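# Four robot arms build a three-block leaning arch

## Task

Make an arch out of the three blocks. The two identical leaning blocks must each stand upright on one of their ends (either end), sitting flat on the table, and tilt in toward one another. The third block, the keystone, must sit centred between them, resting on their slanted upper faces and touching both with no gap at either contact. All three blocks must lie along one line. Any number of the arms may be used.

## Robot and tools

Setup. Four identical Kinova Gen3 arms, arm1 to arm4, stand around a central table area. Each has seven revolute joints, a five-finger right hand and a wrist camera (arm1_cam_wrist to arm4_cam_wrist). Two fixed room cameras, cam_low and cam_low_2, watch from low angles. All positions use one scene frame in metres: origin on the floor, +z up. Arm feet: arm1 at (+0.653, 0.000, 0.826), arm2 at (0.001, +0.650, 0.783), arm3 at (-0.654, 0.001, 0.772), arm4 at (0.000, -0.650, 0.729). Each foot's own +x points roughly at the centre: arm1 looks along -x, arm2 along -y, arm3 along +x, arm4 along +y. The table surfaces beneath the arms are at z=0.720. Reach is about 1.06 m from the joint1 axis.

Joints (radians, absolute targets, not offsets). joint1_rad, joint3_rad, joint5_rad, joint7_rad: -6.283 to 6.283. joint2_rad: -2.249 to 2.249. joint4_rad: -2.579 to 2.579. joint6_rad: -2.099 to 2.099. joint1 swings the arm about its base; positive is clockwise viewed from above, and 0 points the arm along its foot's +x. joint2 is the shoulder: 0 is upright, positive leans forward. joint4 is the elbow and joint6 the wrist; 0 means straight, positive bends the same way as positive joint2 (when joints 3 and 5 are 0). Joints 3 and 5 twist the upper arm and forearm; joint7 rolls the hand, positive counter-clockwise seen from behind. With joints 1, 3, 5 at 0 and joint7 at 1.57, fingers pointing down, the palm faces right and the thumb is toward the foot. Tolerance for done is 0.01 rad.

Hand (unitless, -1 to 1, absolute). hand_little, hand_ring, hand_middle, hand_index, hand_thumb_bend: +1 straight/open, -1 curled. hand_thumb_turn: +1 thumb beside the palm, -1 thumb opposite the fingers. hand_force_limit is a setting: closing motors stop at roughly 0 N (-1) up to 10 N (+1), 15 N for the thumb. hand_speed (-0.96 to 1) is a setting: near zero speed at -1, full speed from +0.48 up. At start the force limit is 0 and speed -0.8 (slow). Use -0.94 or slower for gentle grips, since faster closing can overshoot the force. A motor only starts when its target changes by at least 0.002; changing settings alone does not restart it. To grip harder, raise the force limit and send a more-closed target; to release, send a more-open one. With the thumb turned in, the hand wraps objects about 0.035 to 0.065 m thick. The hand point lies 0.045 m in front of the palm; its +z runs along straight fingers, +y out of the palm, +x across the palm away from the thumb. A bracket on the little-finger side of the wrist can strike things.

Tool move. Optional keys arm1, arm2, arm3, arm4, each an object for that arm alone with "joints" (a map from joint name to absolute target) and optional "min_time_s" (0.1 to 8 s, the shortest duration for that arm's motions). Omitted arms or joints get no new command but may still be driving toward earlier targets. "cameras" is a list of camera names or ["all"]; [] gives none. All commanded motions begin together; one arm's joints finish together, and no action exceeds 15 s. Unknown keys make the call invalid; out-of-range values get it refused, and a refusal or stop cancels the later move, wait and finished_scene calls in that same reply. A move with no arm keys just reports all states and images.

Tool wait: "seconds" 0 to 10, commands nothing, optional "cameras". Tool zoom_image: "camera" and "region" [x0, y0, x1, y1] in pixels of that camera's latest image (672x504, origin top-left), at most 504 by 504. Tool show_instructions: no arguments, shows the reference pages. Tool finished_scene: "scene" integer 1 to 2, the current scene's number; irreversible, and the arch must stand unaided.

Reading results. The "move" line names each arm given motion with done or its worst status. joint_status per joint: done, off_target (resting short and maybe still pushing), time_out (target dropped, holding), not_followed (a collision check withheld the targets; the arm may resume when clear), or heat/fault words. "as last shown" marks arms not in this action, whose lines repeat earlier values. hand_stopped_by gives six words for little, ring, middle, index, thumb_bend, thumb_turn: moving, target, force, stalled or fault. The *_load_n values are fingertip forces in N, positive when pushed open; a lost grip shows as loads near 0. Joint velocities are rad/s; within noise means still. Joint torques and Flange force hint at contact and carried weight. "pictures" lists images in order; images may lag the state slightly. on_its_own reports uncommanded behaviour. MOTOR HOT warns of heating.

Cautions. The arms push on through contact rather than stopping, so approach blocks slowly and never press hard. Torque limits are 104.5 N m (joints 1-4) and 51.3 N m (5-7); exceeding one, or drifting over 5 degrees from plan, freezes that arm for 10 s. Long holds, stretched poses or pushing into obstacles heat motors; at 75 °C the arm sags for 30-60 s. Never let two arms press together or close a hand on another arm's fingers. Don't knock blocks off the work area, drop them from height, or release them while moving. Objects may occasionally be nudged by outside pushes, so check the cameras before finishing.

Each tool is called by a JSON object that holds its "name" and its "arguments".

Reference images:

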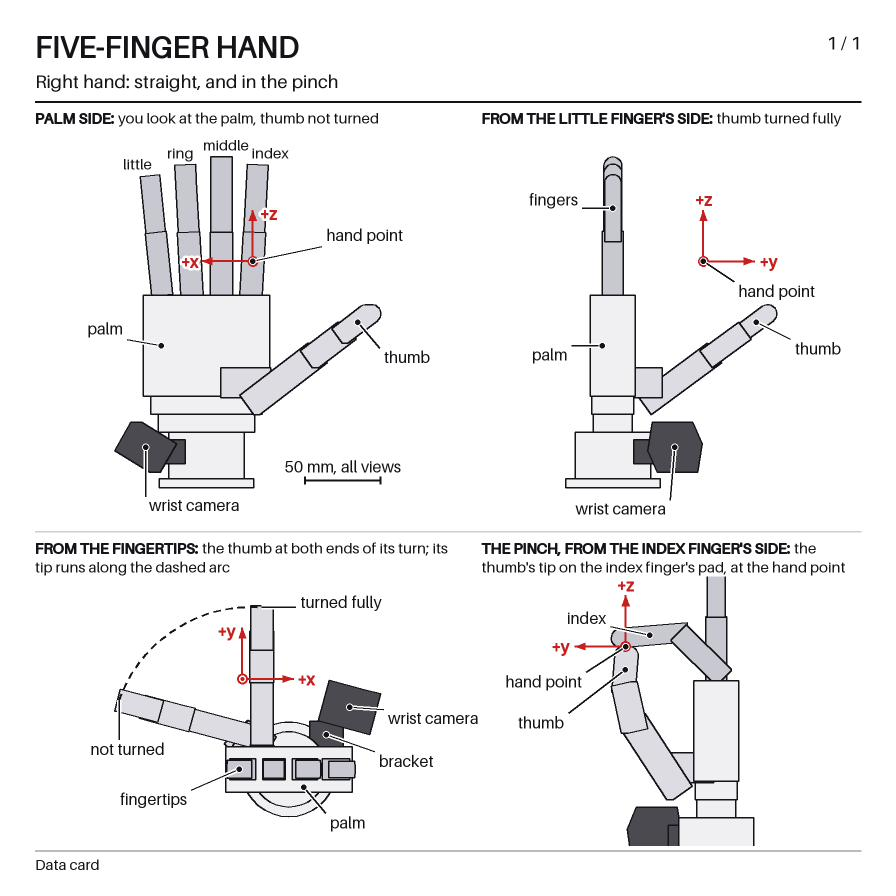

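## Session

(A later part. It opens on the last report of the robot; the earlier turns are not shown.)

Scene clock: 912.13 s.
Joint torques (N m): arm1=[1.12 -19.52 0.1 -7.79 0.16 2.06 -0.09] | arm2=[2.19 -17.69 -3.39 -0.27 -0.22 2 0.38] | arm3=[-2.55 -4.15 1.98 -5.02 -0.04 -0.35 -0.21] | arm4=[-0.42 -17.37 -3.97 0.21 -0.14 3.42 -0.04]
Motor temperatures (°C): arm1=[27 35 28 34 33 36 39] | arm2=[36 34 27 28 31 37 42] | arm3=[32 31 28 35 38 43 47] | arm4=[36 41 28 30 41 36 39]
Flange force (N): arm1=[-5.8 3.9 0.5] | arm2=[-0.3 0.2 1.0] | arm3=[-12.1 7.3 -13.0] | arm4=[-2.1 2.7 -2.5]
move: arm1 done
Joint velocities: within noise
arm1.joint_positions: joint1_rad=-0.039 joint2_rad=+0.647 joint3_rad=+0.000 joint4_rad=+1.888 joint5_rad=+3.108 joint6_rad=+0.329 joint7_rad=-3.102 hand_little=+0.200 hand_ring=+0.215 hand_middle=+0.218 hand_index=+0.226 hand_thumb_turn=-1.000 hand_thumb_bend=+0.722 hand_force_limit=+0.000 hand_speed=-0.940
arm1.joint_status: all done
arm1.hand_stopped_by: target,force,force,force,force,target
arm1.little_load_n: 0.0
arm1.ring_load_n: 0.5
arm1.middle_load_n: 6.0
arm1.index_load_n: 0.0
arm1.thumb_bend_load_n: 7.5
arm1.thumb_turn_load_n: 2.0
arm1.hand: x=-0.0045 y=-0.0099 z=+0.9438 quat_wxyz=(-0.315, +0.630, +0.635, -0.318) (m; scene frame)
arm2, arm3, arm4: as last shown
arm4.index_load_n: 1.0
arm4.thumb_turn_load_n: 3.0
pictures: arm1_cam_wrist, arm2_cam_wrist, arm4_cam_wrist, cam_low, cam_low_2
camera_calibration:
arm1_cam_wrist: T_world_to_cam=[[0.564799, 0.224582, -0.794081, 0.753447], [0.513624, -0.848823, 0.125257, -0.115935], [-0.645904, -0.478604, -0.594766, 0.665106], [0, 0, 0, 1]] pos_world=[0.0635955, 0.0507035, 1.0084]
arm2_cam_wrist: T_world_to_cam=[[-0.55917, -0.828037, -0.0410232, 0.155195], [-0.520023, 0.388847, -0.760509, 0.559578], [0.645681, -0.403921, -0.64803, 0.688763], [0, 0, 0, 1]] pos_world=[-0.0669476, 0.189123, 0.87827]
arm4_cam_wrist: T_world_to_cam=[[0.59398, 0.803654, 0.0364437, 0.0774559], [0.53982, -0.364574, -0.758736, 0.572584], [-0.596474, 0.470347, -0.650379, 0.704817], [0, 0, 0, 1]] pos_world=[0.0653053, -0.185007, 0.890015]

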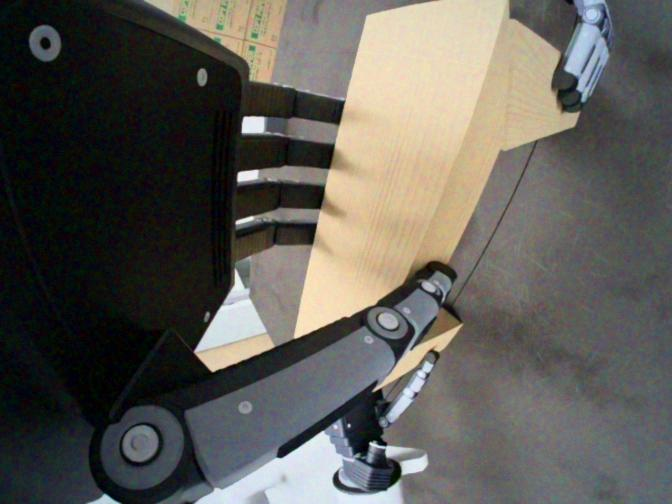

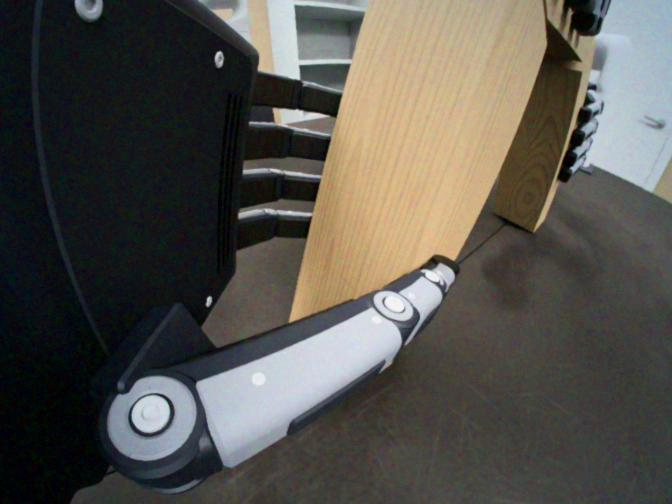

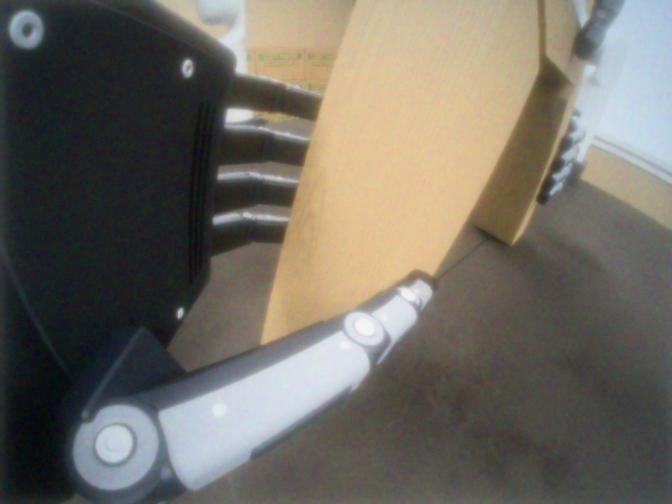

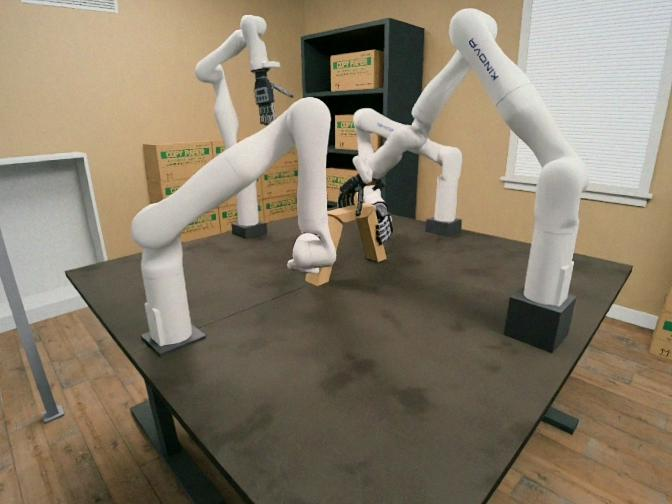

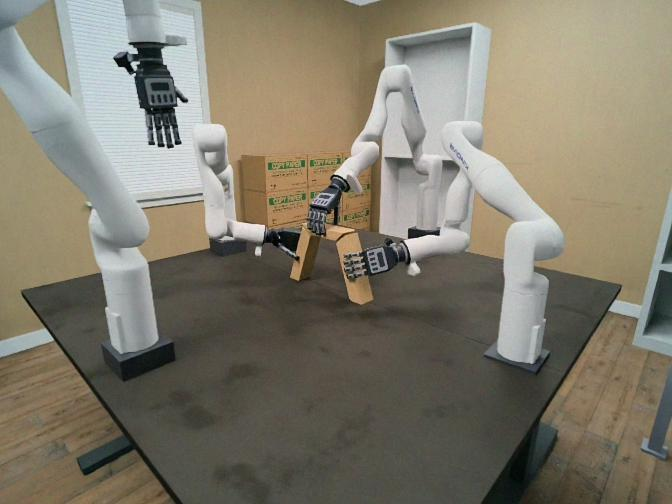

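{"name": "move", "arguments": {"arm1": {"joints": {"joint1_rad": -0.0415, "joint2_rad": 0.6532, "joint4_rad": 1.8903, "joint5_rad": 3.1091, "joint6_rad": 0.337, "joint7_rad": -3.1034}, "min_time_s": 1.5}, "cameras": ["arm2_cam_wrist", "arm4_cam_wrist", "cam_low", "cam_low_2"]}}

{"name": "zoom_image", "arguments": {"camera": "cam_low_2", "region": [290, 200, 380, 290]}}

{"name": "zoom_image", "arguments": {"camera": "cam_low", "region": [310, 170, 410, 270]}}

{"name": "zoom_image", "arguments": {"camera": "arm4_cam_wrist", "region": [480, 0, 620, 140]}}

{"name": "zoom_image", "arguments": {"camera": "arm2_cam_wrist", "region": [480, 0, 620, 140]}}

Scene clock: 921.60 s.
Joint torques (N m): arm1=[1.12 -19.58 0.09 -7.69 0.12 2.09 -0.07] | arm2=[2.14 -17.69 -3.38 -0.29 -0.26 2.01 0.38] | arm3=[-2.49 -4.14 2 -4.98 -0.02 -0.35 -0.21] | arm4=[-0.45 -17.37 -3.97 0.22 -0.15 3.43 -0.04]
Motor temperatures (°C): arm1=[27 35 28 34 33 36 39] | arm2=[36 34 27 28 31 37 42] | arm3=[32 31 28 35 38 43 47] | arm4=[36 41 28 30 41 36 39]
Flange force (N): arm1=[-5.6 3.7 0.6] | arm2=[-0.3 0.1 0.8] | arm3=[-12.1 7.4 -13.1] | arm4=[-2.1 2.7 -2.5]
move: arm1 done
Joint velocities: within noise
arm1.joint_positions: joint1_rad=-0.041 joint2_rad=+0.653 joint3_rad=+0.000 joint4_rad=+1.890 joint5_rad=+3.109 joint6_rad=+0.337 joint7_rad=-3.103 hand_little=+0.200 hand_ring=+0.215 hand_middle=+0.218 hand_index=+0.226 hand_thumb_turn=-1.000 hand_thumb_bend=+0.722 hand_force_limit=+0.000 hand_speed=-0.940
arm1.joint_status: all done
arm1.hand_stopped_by: target,force,force,force,force,target
arm1.little_load_n: 0.0
arm1.ring_load_n: 1.0
arm1.middle_load_n: 6.0
arm1.index_load_n: 0.0
arm1.thumb_bend_load_n: 7.5
arm1.thumb_turn_load_n: 1.5
arm1.hand: x=-0.0044 y=-0.0120 z=+0.9409 quat_wxyz=(-0.315, +0.629, +0.636, -0.318) (m; scene frame)
arm2, arm3, arm4: as last shown
arm3.thumb_turn_load_n: 0.5
arm4.little_load_n: 0.5
pictures: arm2_cam_wrist, arm4_cam_wrist, cam_low, cam_low_2
camera_calibration:
arm2_cam_wrist: T_world_to_cam=[[-0.55917, -0.828037, -0.0410232, 0.155195], [-0.520023, 0.388847, -0.760509, 0.559578], [0.645681, -0.403921, -0.64803, 0.688763], [0, 0, 0, 1]] pos_world=[-0.0669476, 0.189123, 0.87827]
arm4_cam_wrist: T_world_to_cam=[[0.59398, 0.803654, 0.0364437, 0.0774559], [0.53982, -0.364574, -0.758736, 0.572584], [-0.596474, 0.470347, -0.650379, 0.704817], [0, 0, 0, 1]] pos_world=[0.0653053, -0.185007, 0.890015]

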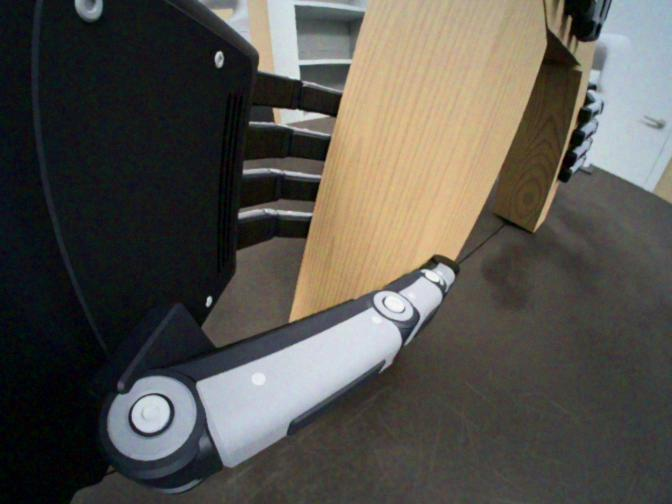

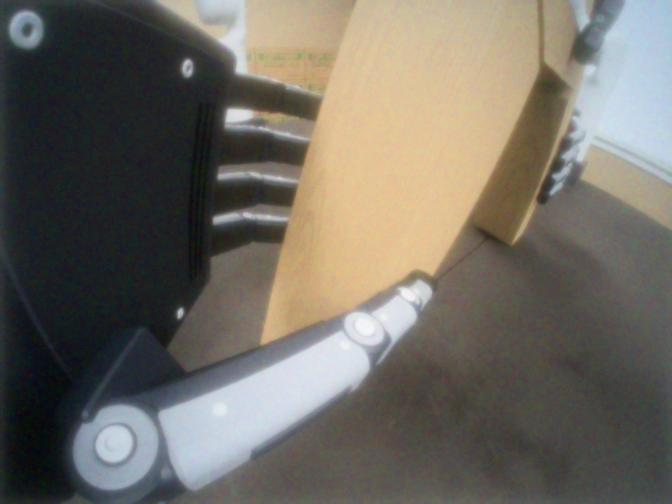

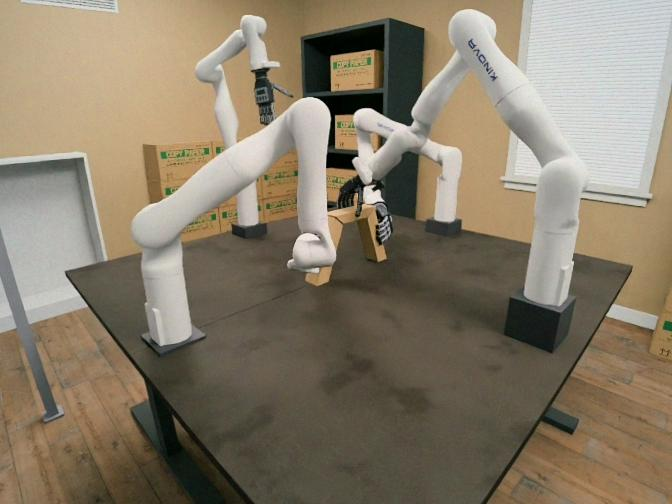

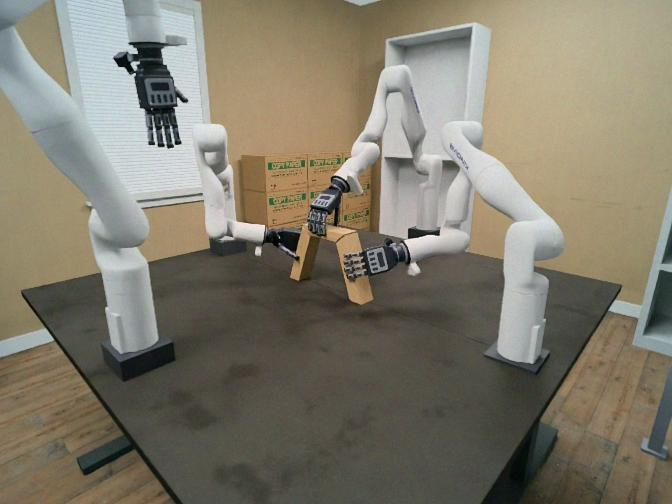

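Scaled by 5.600.

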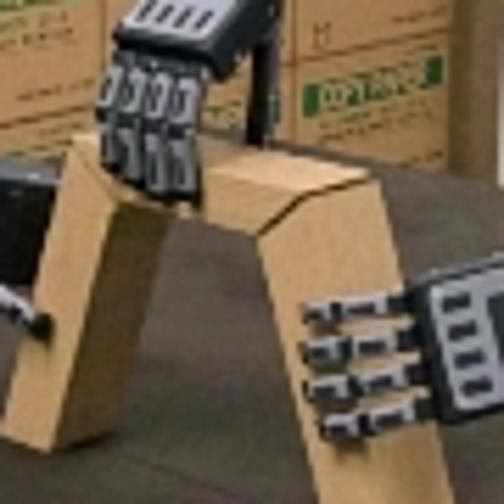

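Scaled by 5.040.

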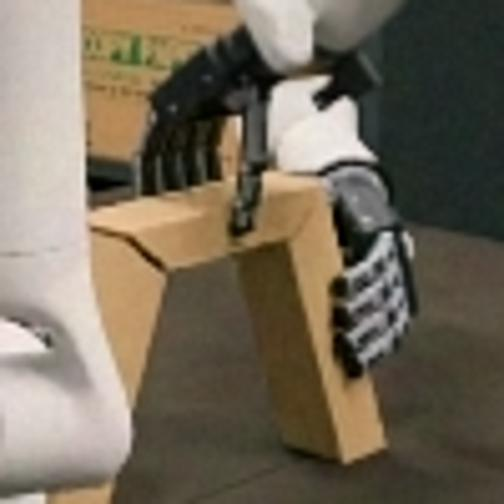

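Scaled by 3.600 from the camera's 672x504 image, which has a finer 960x720 frame.

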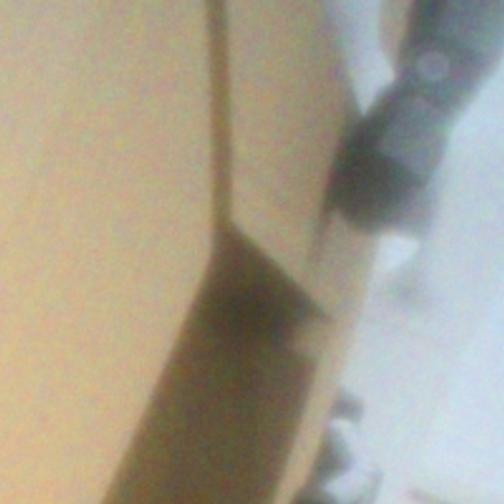

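Scaled by 3.600 from the camera's 672x504 image, which has a finer 960x720 frame.

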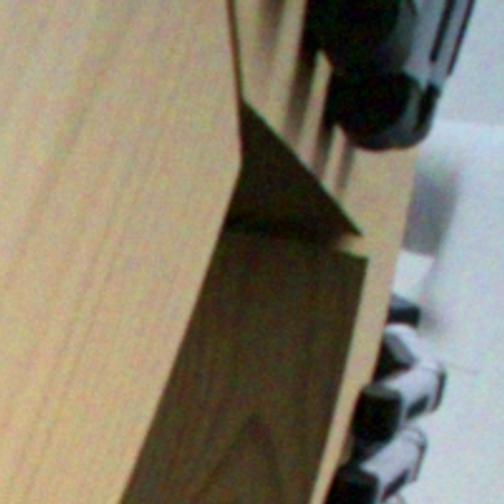

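{"name": "move", "arguments": {"arm1": {"joints": {"joint2_rad": 0.6572, "joint4_rad": 1.8918, "joint5_rad": 3.1101, "joint6_rad": 0.3424, "joint7_rad": -3.1044}, "min_time_s": 1.5}, "cameras": []}}

{"name": "move", "arguments": {"arm1": {"joints": {"joint2_rad": 0.6592, "joint4_rad": 1.8925, "joint5_rad": 3.1106, "joint6_rad": 0.3451, "joint7_rad": -3.1049}, "min_time_s": 1.0}, "cameras": ["arm2_cam_wrist", "arm4_cam_wrist", "cam_low", "cam_low_2"]}}

{"name": "zoom_image", "arguments": {"camera": "cam_low_2", "region": [290, 200, 380, 290]}}

{"name": "zoom_image", "arguments": {"camera": "cam_low", "region": [310, 170, 410, 270]}}

{"name": "zoom_image", "arguments": {"camera": "arm2_cam_wrist", "region": [480, 0, 620, 140]}}

Scene clock: 931.73 s.
Joint torques (N m): arm1=[1.13 -19.58 0.14 -7.65 0.16 2.08 -0.06] | arm2=[2.17 -17.68 -3.42 -0.27 -0.24 2.01 0.4] | arm3=[-2.52 -4.1 1.99 -4.98 -0.05 -0.31 -0.21] | arm4=[-0.43 -17.36 -3.98 0.19 -0.17 3.45 -0.03]
Motor temperatures (°C): arm1=[27 35 28 34 33 36 39] | arm2=[36 34 27 28 31 37 42] | arm3=[32 31 28 35 38 43 47] | arm4=[36 41 28 30 41 36 39]
Flange force (N): arm1=[-5.6 3.7 0.6] | arm2=[-0.2 0.2 0.9] | arm3=[-12.1 7.3 -13.0] | arm4=[-2.0 2.7 -2.5]
move: arm1 done
Joint velocities: within noise
arm1.joint_positions: joint1_rad=-0.041 joint2_rad=+0.657 joint3_rad=+0.000 joint4_rad=+1.892 joint5_rad=+3.110 joint6_rad=+0.342 joint7_rad=-3.104 hand_little=+0.200 hand_ring=+0.215 hand_middle=+0.218 hand_index=+0.226 hand_thumb_turn=-1.000 hand_thumb_bend=+0.722 hand_force_limit=+0.000 hand_speed=-0.940
arm1.joint_status: all done
arm1.hand_stopped_by: target,force,force,force,force,target
arm1.little_load_n: 0.0
arm1.ring_load_n: 0.5
arm1.middle_load_n: 6.0
arm1.index_load_n: 0.0
arm1.thumb_bend_load_n: 7.5
arm1.thumb_turn_load_n: 2.0
arm1.hand: x=-0.0042 y=-0.0121 z=+0.9389 quat_wxyz=(-0.315, +0.629, +0.636, -0.318) (m; scene frame)
arm2, arm3: as last shown
arm2.little_load_n: 0.5
arm3.thumb_turn_load_n: 0.0
arm4.joint_positions: joint1_rad=+0.590 joint2_rad=+0.998 joint3_rad=+0.000 joint4_rad=+2.110 joint5_rad=-1.617 joint6_rad=+1.374 joint7_rad=-1.876 hand_little=+0.156 hand_ring=+0.184 hand_middle=+0.192 hand_index=+0.197 hand_thumb_turn=-1.000 hand_thumb_bend=+0.770 hand_force_limit=+0.000 hand_speed=-0.940
arm4.joint_status: not commanded
arm4.hand_stopped_by: force,force,force,force,force,target
arm4.little_load_n: 1.0
arm4.ring_load_n: 1.0
arm4.middle_load_n: 5.0
arm4.index_load_n: 1.0
arm4.thumb_bend_load_n: 8.0
arm4.thumb_turn_load_n: 2.5
arm4.hand: x=-0.0064 y=-0.1359 z=+0.8113 quat_wxyz=(+0.622, -0.337, -0.699, -0.104) (m; scene frame)
pictures: none
No camera images: "cameras" was empty.

Scene clock: 933.03 s.
Joint torques (N m): arm1=[1.09 -19.56 0.15 -7.66 0.14 2.08 -0.07] | arm2=[2.17 -17.71 -3.4 -0.28 -0.25 1.99 0.36] | arm3=[-2.5 -4.07 1.98 -4.98 -0.04 -0.32 -0.21] | arm4=[-0.42 -17.38 -3.97 0.21 -0.15 3.43 -0.04]
Motor temperatures (°C): arm1=[27 35 28 34 33 36 39] | arm2=[36 34 27 28 31 37 42] | arm3=[32 31 28 35 38 43 47] | arm4=[36 41 28 30 41 36 39]
Flange force (N): arm1=[-5.4 3.8 0.4] | arm2=[-0.4 0.1 0.9] | arm3=[-12.0 7.3 -13.0] | arm4=[-2.1 2.7 -2.5]
move: arm1 done
Joint velocities: within noise
arm1.joint_positions: joint1_rad=-0.041 joint2_rad=+0.659 joint3_rad=+0.000 joint4_rad=+1.892 joint5_rad=+3.111 joint6_rad=+0.345 joint7_rad=-3.105 hand_little=+0.200 hand_ring=+0.215 hand_middle=+0.218 hand_index=+0.226 hand_thumb_turn=-1.000 hand_thumb_bend=+0.722 hand_force_limit=+0.000 hand_speed=-0.940
arm1.joint_status: all done
arm1.hand_stopped_by: target,force,force,force,force,target
arm1.little_load_n: 0.0
arm1.ring_load_n: 1.0
arm1.middle_load_n: 6.0
arm1.index_load_n: 0.0
arm1.thumb_bend_load_n: 7.5
arm1.thumb_turn_load_n: 1.5
arm1.hand: x=-0.0042 y=-0.0121 z=+0.9379 quat_wxyz=(-0.315, +0.629, +0.636, -0.318) (m; scene frame)
arm2, arm3, arm4: as last shown
arm2.little_load_n: 1.0
arm4.thumb_bend_load_n: 7.5
arm4.thumb_turn_load_n: 3.0
pictures: arm2_cam_wrist, arm4_cam_wrist, cam_low, cam_low_2
camera_calibration:
arm2_cam_wrist: T_world_to_cam=[[-0.55917, -0.828037, -0.0410232, 0.155195], [-0.520023, 0.388847, -0.760509, 0.559578], [0.645681, -0.403921, -0.64803, 0.688763], [0, 0, 0, 1]] pos_world=[-0.0669476, 0.189123, 0.87827]
arm4_cam_wrist: T_world_to_cam=[[0.59398, 0.803654, 0.0364437, 0.0774559], [0.53982, -0.364574, -0.758736, 0.572584], [-0.596474, 0.470347, -0.650379, 0.704817], [0, 0, 0, 1]] pos_world=[0.0653053, -0.185007, 0.890015]

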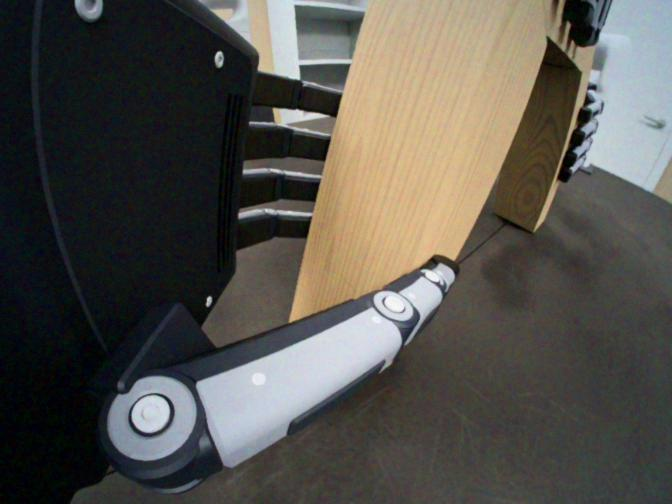

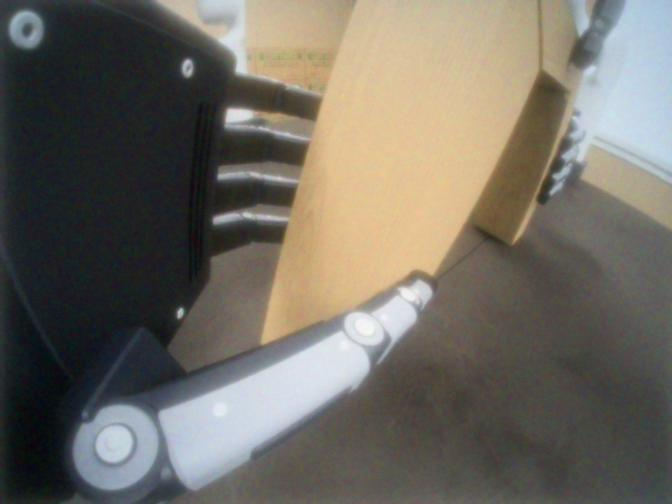

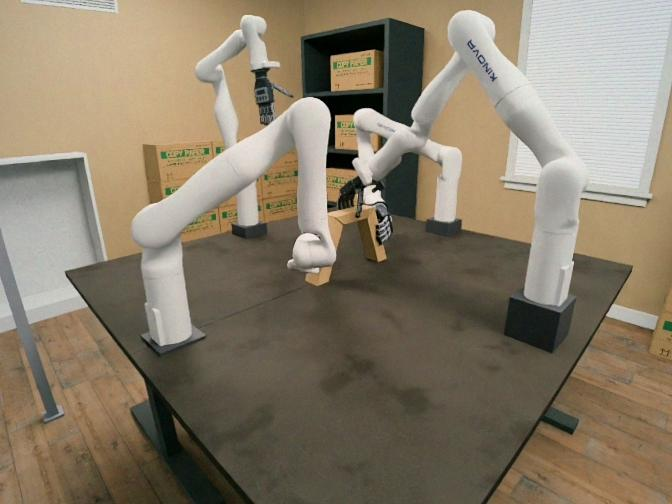

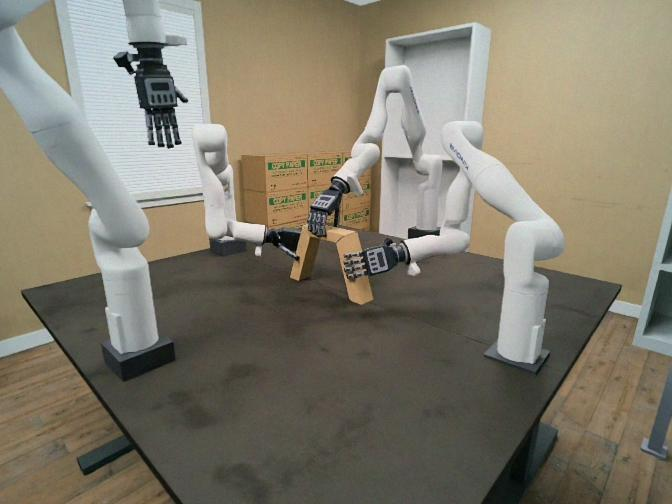

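Scaled by 5.600.

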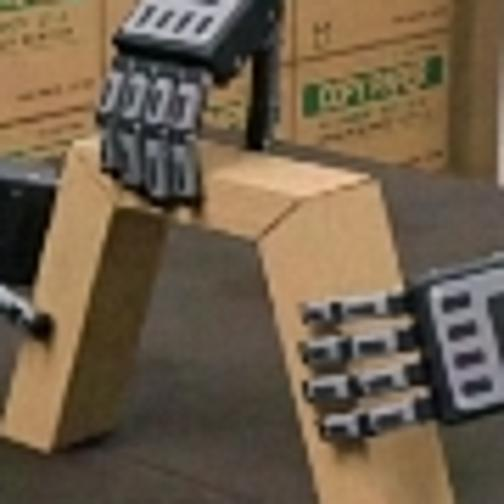

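Scaled by 5.040.

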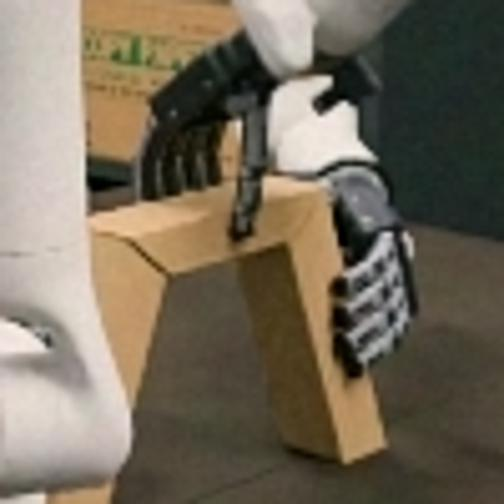

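Scaled by 3.600 from the camera's 672x504 image, which has a finer 960x720 frame.

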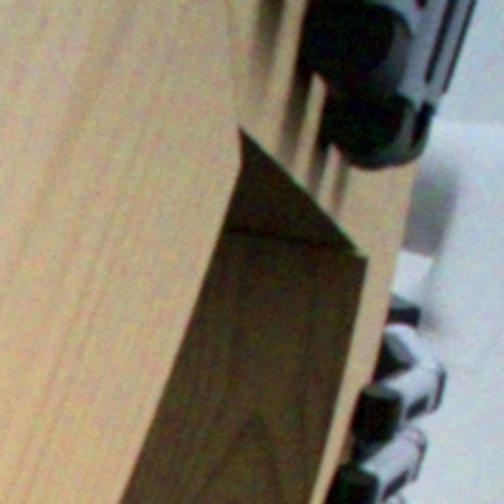

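{"name": "move", "arguments": {"arm1": {"joints": {"joint2_rad": 0.6602, "joint4_rad": 1.8929, "joint5_rad": 3.1108, "joint6_rad": 0.3465, "joint7_rad": -3.1051}, "min_time_s": 1.0}, "cameras": []}}

{"name": "move", "arguments": {"arm1": {"joints": {"joint2_rad": 0.6612, "joint4_rad": 1.8933, "joint5_rad": 3.1110, "joint6_rad": 0.3479, "joint7_rad": -3.1053}, "min_time_s": 1.0}, "cameras": ["arm2_cam_wrist", "arm4_cam_wrist", "cam_low", "cam_low_2"]}}

{"name": "zoom_image", "arguments": {"camera": "cam_low_2", "region": [290, 200, 380, 290]}}

{"name": "zoom_image", "arguments": {"camera": "cam_low", "region": [310, 170, 410, 270]}}

{"name": "zoom_image", "arguments": {"camera": "arm2_cam_wrist", "region": [480, 0, 620, 140]}}

Scene clock: 941.40 s.
Joint torques (N m): arm1=[1.18 -19.62 0.09 -7.62 0.11 2.08 -0.04] | arm2=[2.13 -17.68 -3.45 -0.29 -0.23 2.02 0.39] | arm3=[-2.45 -4.14 2.02 -4.97 -0.05 -0.32 -0.23] | arm4=[-0.43 -17.39 -3.99 0.21 -0.15 3.42 -0.02]
Motor temperatures (°C): arm1=[27 35 28 34 32 36 39] | arm2=[36 34 27 28 31 37 42] | arm3=[32 31 28 35 38 43 47] | arm4=[36 41 28 30 41 36 38]
Flange force (N): arm1=[-5.7 3.7 0.6] | arm2=[-0.2 0.2 0.8] | arm3=[-12.1 7.3 -13.1] | arm4=[-2.1 2.8 -2.5]
move: arm1 done
Joint velocities: within noise
arm1.joint_positions: joint1_rad=-0.041 joint2_rad=+0.660 joint3_rad=+0.000 joint4_rad=+1.893 joint5_rad=+3.111 joint6_rad=+0.347 joint7_rad=-3.105 hand_little=+0.200 hand_ring=+0.215 hand_middle=+0.218 hand_index=+0.226 hand_thumb_turn=-1.000 hand_thumb_bend=+0.722 hand_force_limit=+0.000 hand_speed=-0.940
arm1.joint_status: all done
arm1.hand_stopped_by: target,force,force,force,force,target
arm1.little_load_n: 0.0
arm1.ring_load_n: 1.0
arm1.middle_load_n: 6.0
arm1.index_load_n: 0.0
arm1.thumb_bend_load_n: 7.5
arm1.thumb_turn_load_n: 1.5
arm1.hand: x=-0.0041 y=-0.0121 z=+0.9374 quat_wxyz=(-0.315, +0.629, +0.636, -0.318) (m; scene frame)
arm2, arm4: as last shown
arm2.ring_load_n: -0.5
arm3.joint_positions: joint1_rad=-0.140 joint2_rad=-0.393 joint3_rad=-0.104 joint4_rad=+1.449 joint5_rad=-0.074 joint6_rad=+1.974 joint7_rad=-1.652 hand_little=+1.000 hand_ring=+1.000 hand_middle=+1.000 hand_index=+1.000 hand_thumb_turn=+1.000 hand_thumb_bend=+1.000 hand_force_limit=+0.000 hand_speed=-0.800
arm3.joint_status: not commanded
arm3.hand_stopped_by: target,target,target,target,target,target
arm3.little_load_n: 0.0
arm3.ring_load_n: 0.0
arm3.middle_load_n: -0.5
arm3.index_load_n: 0.0
arm3.thumb_bend_load_n: 0.0
arm3.thumb_turn_load_n: 0.0
arm3.hand: x=-0.4935 y=+0.1051 z=+1.2855 quat_wxyz=(-0.051, +0.099, -0.993, -0.024) (m; scene frame)
arm4.ring_load_n: 0.5
arm4.thumb_bend_load_n: 7.0
pictures: none
No camera images: "cameras" was empty.

Scene clock: 942.70 s.
Joint torques (N m): arm1=[1.07 -19.62 0.07 -7.65 0.12 2.07 -0.05] | arm2=[2.12 -17.7 -3.39 -0.25 -0.25 2.01 0.38] | arm3=[-2.48 -4.06 1.97 -5.01 -0.04 -0.31 -0.19] | arm4=[-0.42 -17.35 -3.98 0.17 -0.16 3.43 -0.04]
Motor temperatures (°C): arm1=[27 35 28 34 32 36 39] | arm2=[36 34 27 28 31 37 42] | arm3=[32 31 28 35 38 43 47] | arm4=[36 41 28 30 41 36 38]
Flange force (N): arm1=[-5.4 3.9 0.5] | arm2=[-0.3 0.3 0.8] | arm3=[-11.9 7.3 -12.8] | arm4=[-2.0 2.6 -2.5]
move: arm1 done
Joint velocities: within noise
arm1.joint_positions: joint1_rad=-0.041 joint2_rad=+0.661 joint3_rad=+0.000 joint4_rad=+1.893 joint5_rad=+3.111 joint6_rad=+0.348 joint7_rad=-3.105 hand_little=+0.200 hand_ring=+0.215 hand_middle=+0.218 hand_index=+0.226 hand_thumb_turn=-1.000 hand_thumb_bend=+0.722 hand_force_limit=+0.000 hand_speed=-0.940
arm1.joint_status: all done
arm1.hand_stopped_by: target,force,force,force,force,target
arm1.little_load_n: 0.0
arm1.ring_load_n: 1.0
arm1.middle_load_n: 6.0
arm1.index_load_n: 0.5
arm1.thumb_bend_load_n: 7.5
arm1.thumb_turn_load_n: 1.5
arm1.hand: x=-0.0041 y=-0.0121 z=+0.9369 quat_wxyz=(-0.315, +0.629, +0.636, -0.318) (m; scene frame)
arm2.joint_positions: joint1_rad=+0.521 joint2_rad=+1.184 joint3_rad=+0.000 joint4_rad=+2.024 joint5_rad=-1.638 joint6_rad=+1.360 joint7_rad=-1.793 hand_little=+0.162 hand_ring=+0.190 hand_middle=+0.187 hand_index=+0.190 hand_thumb_turn=-1.000 hand_thumb_bend=+0.758 hand_force_limit=+0.000 hand_speed=-0.940
arm2.joint_status: not commanded
arm2.hand_stopped_by: force,force,force,force,force,target
arm2.little_load_n: 1.0
arm2.ring_load_n: 0.0
arm2.middle_load_n: 6.5
arm2.index_load_n: 1.0
arm2.thumb_bend_load_n: 7.0
arm2.thumb_turn_load_n: 2.0
arm2.hand: x=+0.0058 y=+0.1357 z=+0.8037 quat_wxyz=(-0.104, -0.700, +0.337, -0.621) (m; scene frame)
arm3, arm4: as last shown
arm3.middle_load_n: 0.0
arm3.thumb_bend_load_n: -0.5
arm4.thumb_bend_load_n: 7.5
arm4.thumb_turn_load_n: 2.5
pictures: arm2_cam_wrist, arm4_cam_wrist, cam_low, cam_low_2
camera_calibration:
arm2_cam_wrist: T_world_to_cam=[[-0.55917, -0.828037, -0.0410232, 0.155195], [-0.520023, 0.388847, -0.760509, 0.559578], [0.645681, -0.403921, -0.64803, 0.688763], [0, 0, 0, 1]] pos_world=[-0.0669476, 0.189123, 0.87827]
arm4_cam_wrist: T_world_to_cam=[[0.59398, 0.803654, 0.0364437, 0.0774559], [0.53982, -0.364574, -0.758736, 0.572584], [-0.596474, 0.470347, -0.650379, 0.704817], [0, 0, 0, 1]] pos_world=[0.0653053, -0.185007, 0.890015]

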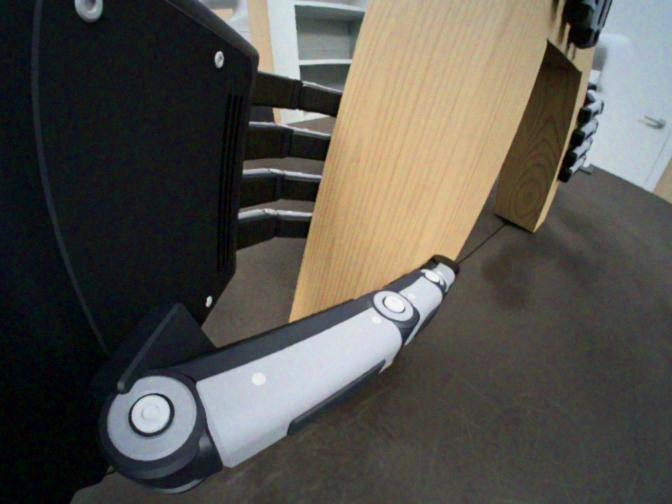

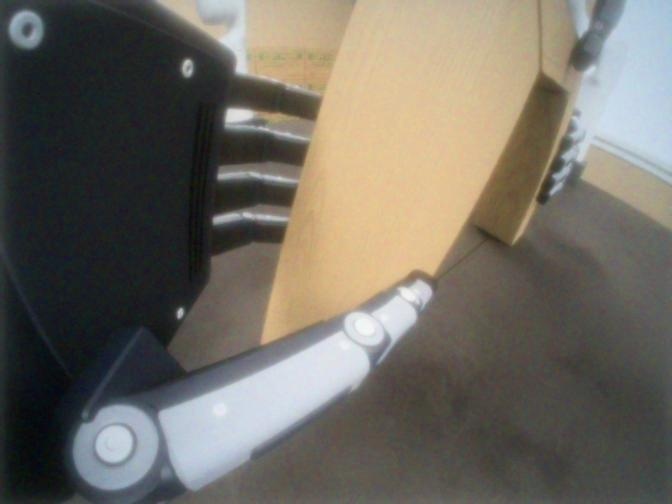

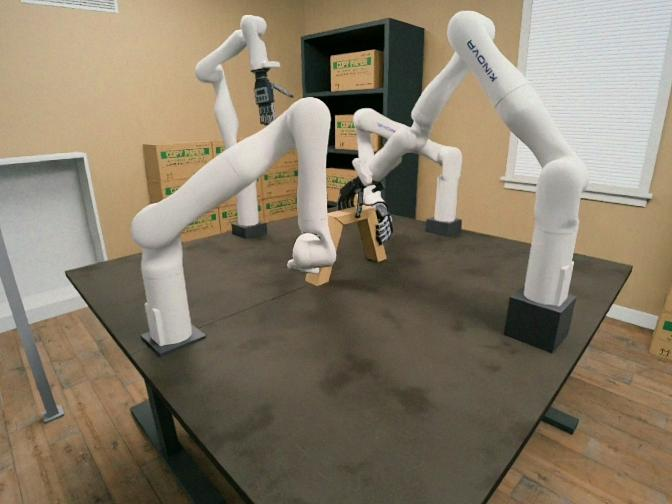

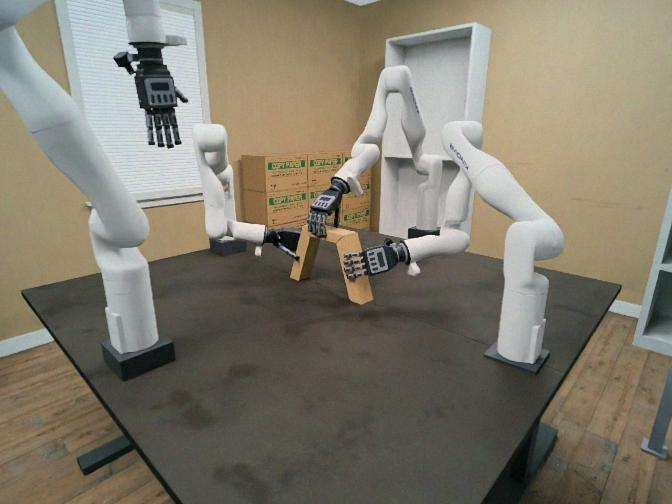

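Scaled by 5.600.

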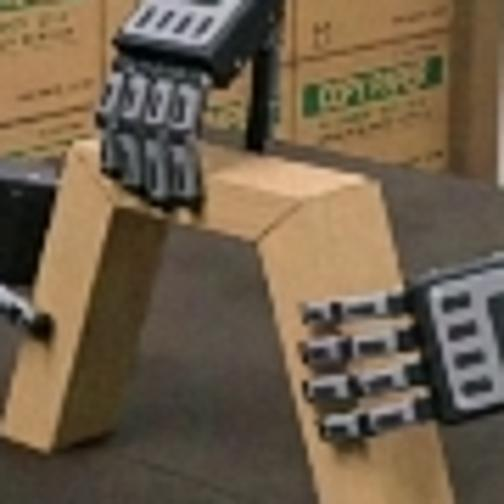

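Scaled by 5.040.

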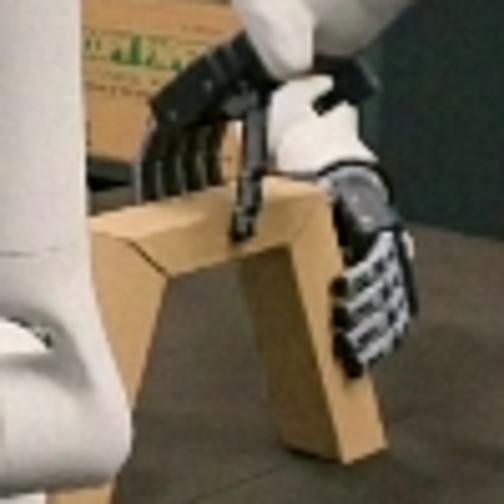

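Scaled by 3.600 from the camera's 672x504 image, which has a finer 960x720 frame.

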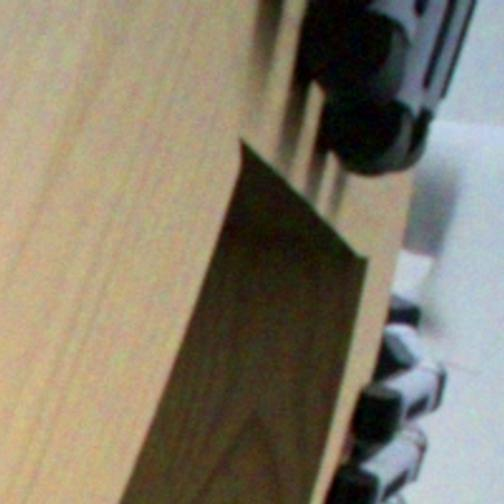

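{"name": "move", "arguments": {"arm1": {"joints": {"joint2_rad": 0.6626, "joint4_rad": 1.8938, "joint5_rad": 3.1113, "joint6_rad": 0.3498, "joint7_rad": -3.1057}, "min_time_s": 1.0}, "cameras": []}}

{"name": "move", "arguments": {"arm1": {"joints": {"joint2_rad": 0.6640, "joint4_rad": 1.8943, "joint5_rad": 3.1116, "joint6_rad": 0.3517, "joint7_rad": -3.1061}, "min_time_s": 1.0}, "cameras": ["cam_low_2"]}}

Scene clock: 947.73 s.
Joint torques (N m): arm1=[1.19 -19.66 0.04 -7.63 0.15 2.06 -0.1] | arm2=[2.19 -17.69 -3.37 -0.32 -0.22 1.99 0.39] | arm3=[-2.51 -4.06 2.04 -4.96 -0.03 -0.36 -0.2] | arm4=[-0.45 -17.4 -3.98 0.2 -0.16 3.45 -0.04]
Motor temperatures (°C): arm1=[27 35 28 34 32 36 39] | arm2=[36 34 27 28 31 37 42] | arm3=[32 31 28 35 38 43 47] | arm4=[36 41 28 30 41 36 38]
Flange force (N): arm1=[-6.0 3.9 0.6] | arm2=[-0.2 0.0 1.0] | arm3=[-12.0 7.5 -13.2] | arm4=[-2.1 2.7 -2.5]
move: arm1 done
Joint velocities: within noise
arm1.joint_positions: joint1_rad=-0.041 joint2_rad=+0.663 joint3_rad=+0.000 joint4_rad=+1.894 joint5_rad=+3.111 joint6_rad=+0.350 joint7_rad=-3.106 hand_little=+0.200 hand_ring=+0.215 hand_middle=+0.218 hand_index=+0.226 hand_thumb_turn=-1.000 hand_thumb_bend=+0.722 hand_force_limit=+0.000 hand_speed=-0.940
arm1.joint_status: all done
arm1.hand_stopped_by: target,force,force,force,force,target
arm1.little_load_n: 0.0
arm1.ring_load_n: 1.0
arm1.middle_load_n: 6.0
arm1.index_load_n: 0.0
arm1.thumb_bend_load_n: 7.5
arm1.thumb_turn_load_n: 1.5
arm1.hand: x=-0.0041 y=-0.0122 z=+0.9362 quat_wxyz=(-0.315, +0.629, +0.636, -0.318) (m; scene frame)
arm2, arm3, arm4: as last shown
arm3.thumb_bend_load_n: 0.0
arm4.ring_load_n: 1.0
arm4.thumb_turn_load_n: 3.0
pictures: none
No camera images: "cameras" was empty.

Scene clock: 949.03 s.
Joint torques (N m): arm1=[1.13 -19.64 0.07 -7.59 0.13 2.05 -0.04] | arm2=[2.19 -17.67 -3.42 -0.26 -0.24 2.01 0.36] | arm3=[-2.5 -4.15 1.96 -4.99 -0.07 -0.33 -0.2] | arm4=[-0.45 -17.37 -3.98 0.22 -0.15 3.42 -0.05]
Motor temperatures (°C): arm1=[27 35 28 34 32 36 39] | arm2=[36 34 27 28 31 37 42] | arm3=[32 31 28 35 38 43 47] | arm4=[36 41 28 30 41 36 38]
Flange force (N): arm1=[-5.6 3.8 0.6] | arm2=[-0.3 0.2 0.9] | arm3=[-12.1 7.2 -13.1] | arm4=[-2.1 2.7 -2.5]
move: arm1 done
Joint velocities: within noise
arm1.joint_positions: joint1_rad=-0.041 joint2_rad=+0.664 joint3_rad=+0.000 joint4_rad=+1.894 joint5_rad=+3.112 joint6_rad=+0.352 joint7_rad=-3.106 hand_little=+0.200 hand_ring=+0.215 hand_middle=+0.218 hand_index=+0.226 hand_thumb_turn=-1.000 hand_thumb_bend=+0.722 hand_force_limit=+0.000 hand_speed=-0.940
arm1.joint_status: all done
arm1.hand_stopped_by: target,force,force,force,force,target
arm1.little_load_n: 0.0
arm1.ring_load_n: 1.0
arm1.middle_load_n: 6.0
arm1.index_load_n: 0.0
arm1.thumb_bend_load_n: 7.5
arm1.thumb_turn_load_n: 1.5
arm1.hand: x=-0.0040 y=-0.0122 z=+0.9355 quat_wxyz=(-0.315, +0.629, +0.636, -0.318) (m; scene frame)
arm2, arm3, arm4: as last shown
arm2.middle_load_n: 7.0
arm2.index_load_n: 1.5
arm4.ring_load_n: 0.5
pictures: cam_low_2

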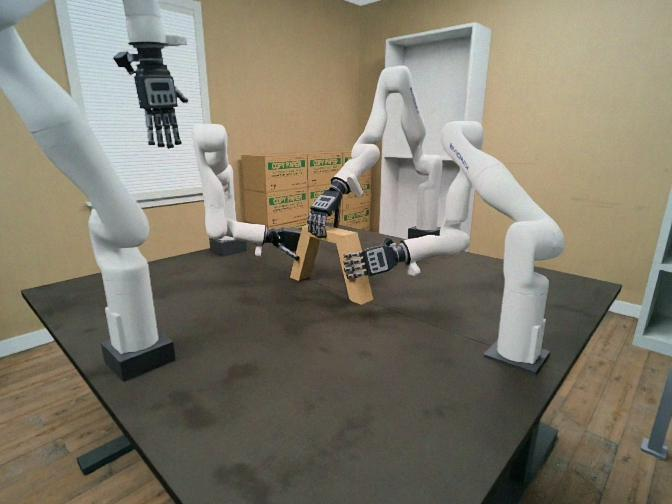

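{"name": "move", "arguments": {"arm1": {"joints": {"joint2_rad": 0.6654, "joint4_rad": 1.8948, "joint5_rad": 3.1119, "joint6_rad": 0.3536, "joint7_rad": -3.1065}, "min_time_s": 1.0}, "cameras": []}}

{"name": "move", "arguments": {"arm1": {"joints": {"joint2_rad": 0.6668, "joint4_rad": 1.8953, "joint5_rad": 3.1122, "joint6_rad": 0.3555, "joint7_rad": -3.1068}, "min_time_s": 1.0}, "cameras": ["cam_low_2", "cam_low", "arm2_cam_wrist"]}}

{"name": "zoom_image", "arguments": {"camera": "cam_low_2", "region": [290, 200, 380, 290]}}

{"name": "zoom_image", "arguments": {"camera": "cam_low", "region": [310, 170, 410, 270]}}

{"name": "zoom_image", "arguments": {"camera": "arm2_cam_wrist", "region": [480, 0, 620, 140]}}

Scene clock: 957.33 s.
Joint torques (N m): arm1=[1.1 -19.58 0.1 -7.57 0.15 2.07 -0.07] | arm2=[2.15 -17.66 -3.37 -0.24 -0.23 2 0.37] | arm3=[-2.49 -4.05 1.97 -4.97 -0.06 -0.33 -0.21] | arm4=[-0.42 -17.39 -4 0.2 -0.15 3.42 -0.05]
Motor temperatures (°C): arm1=[27 35 28 34 32 36 39] | arm2=[36 34 27 28 31 37 42] | arm3=[32 31 28 35 38 43 47] | arm4=[36 41 28 30 41 36 38]
Flange force (N): arm1=[-5.5 3.7 0.4] | arm2=[-0.3 0.2 0.9] | arm3=[-11.9 7.2 -13.0] | arm4=[-2.1 2.7 -2.5]
move: arm1 done
Joint velocities: within noise
arm1.joint_positions: joint1_rad=-0.041 joint2_rad=+0.665 joint3_rad=+0.000 joint4_rad=+1.895 joint5_rad=+3.112 joint6_rad=+0.354 joint7_rad=-3.106 hand_little=+0.200 hand_ring=+0.215 hand_middle=+0.218 hand_index=+0.226 hand_thumb_turn=-1.000 hand_thumb_bend=+0.722 hand_force_limit=+0.000 hand_speed=-0.940
arm1.joint_status: all done
arm1.hand_stopped_by: target,force,force,force,force,target
arm1.little_load_n: 0.0
arm1.ring_load_n: 1.0
arm1.middle_load_n: 6.0
arm1.index_load_n: 0.0
arm1.thumb_bend_load_n: 7.5
arm1.thumb_turn_load_n: 2.0
arm1.hand: x=-0.0040 y=-0.0122 z=+0.9348 quat_wxyz=(-0.315, +0.629, +0.636, -0.318) (m; scene frame)
arm2, arm3, arm4: as last shown
arm2.middle_load_n: 6.5
arm2.index_load_n: 1.0
arm3.thumb_bend_load_n: -0.5
pictures: none
No camera images: "cameras" was empty.

Scene clock: 958.63 s.
Joint torques (N m): arm1=[1.08 -19.45 0.03 -7.43 0.18 2.06 -0.04] | arm2=[2.2 -17.68 -3.43 -0.25 -0.23 1.99 0.41] | arm3=[-2.5 -4.12 1.98 -5.04 -0.06 -0.31 -0.16] | arm4=[-0.39 -17.43 -3.98 0.13 -0.2 3.45 -0.04]
Motor temperatures (°C): arm1=[27 35 28 34 32 36 39] | arm2=[36 34 27 28 31 37 42] | arm3=[32 31 28 35 38 43 47] | arm4=[36 41 28 30 41 36 38]
Flange force (N): arm1=[-5.6 3.3 0.4] | arm2=[-0.2 0.3 0.9] | arm3=[-12.0 7.4 -12.8] | arm4=[-2.2 2.5 -2.5]
move: arm1 done
Joint velocities: within noise
arm1.joint_positions: joint1_rad=-0.041 joint2_rad=+0.667 joint3_rad=+0.000 joint4_rad=+1.895 joint5_rad=+3.112 joint6_rad=+0.356 joint7_rad=-3.107 hand_little=+0.200 hand_ring=+0.215 hand_middle=+0.218 hand_index=+0.226 hand_thumb_turn=-1.000 hand_thumb_bend=+0.722 hand_force_limit=+0.000 hand_speed=-0.940
arm1.joint_status: all done
arm1.hand_stopped_by: target,force,force,force,force,target
arm1.little_load_n: 0.0
arm1.ring_load_n: 1.0
arm1.middle_load_n: 6.0
arm1.index_load_n: 0.5
arm1.thumb_bend_load_n: 7.5
arm1.thumb_turn_load_n: 1.5
arm1.hand: x=-0.0039 y=-0.0122 z=+0.9341 quat_wxyz=(-0.315, +0.629, +0.636, -0.318) (m; scene frame)
arm2, arm3, arm4: as last shown
pictures: arm2_cam_wrist, cam_low, cam_low_2
camera_calibration:
arm2_cam_wrist: T_world_to_cam=[[-0.55917, -0.828037, -0.0410232, 0.155195], [-0.520023, 0.388847, -0.760509, 0.559578], [0.645681, -0.403921, -0.64803, 0.688763], [0, 0, 0, 1]] pos_world=[-0.0669476, 0.189123, 0.87827]

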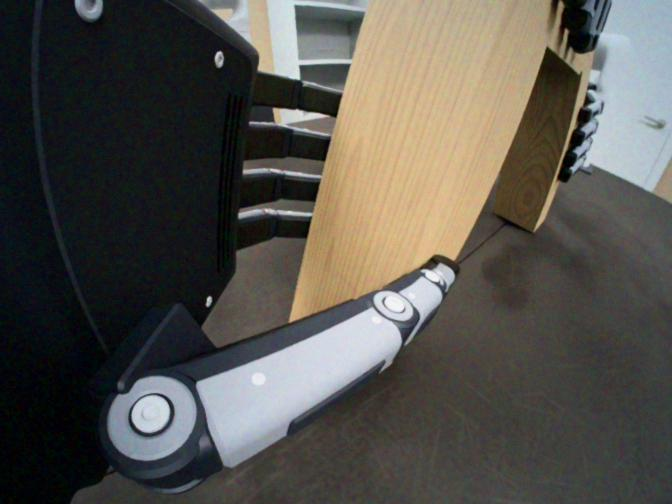

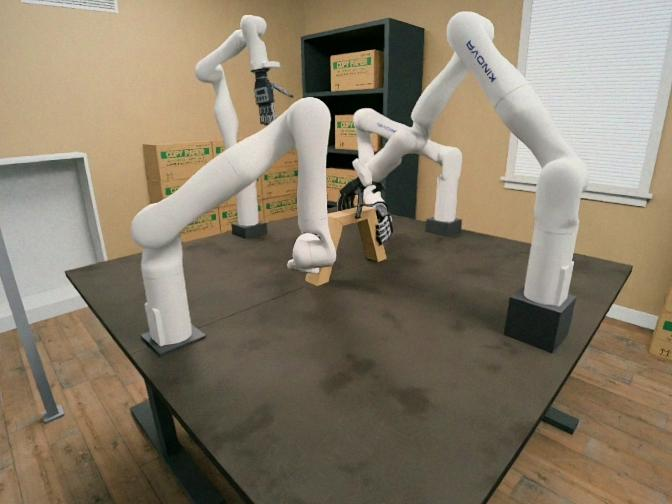

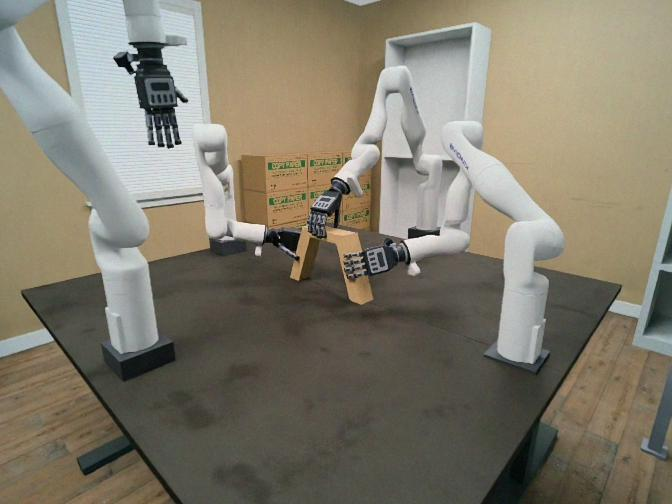

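Scaled by 5.600.

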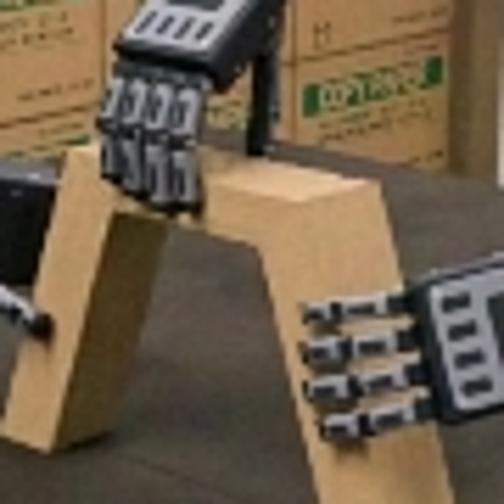

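Scaled by 5.040.

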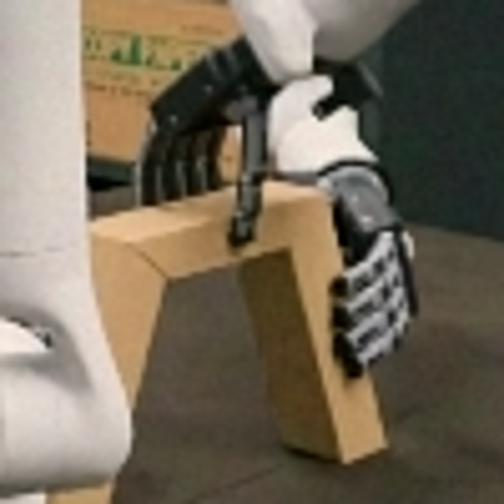

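Scaled by 3.600 from the camera's 672x504 image, which has a finer 960x720 frame.

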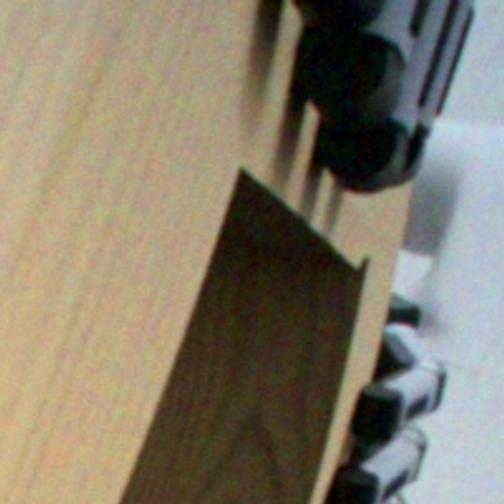

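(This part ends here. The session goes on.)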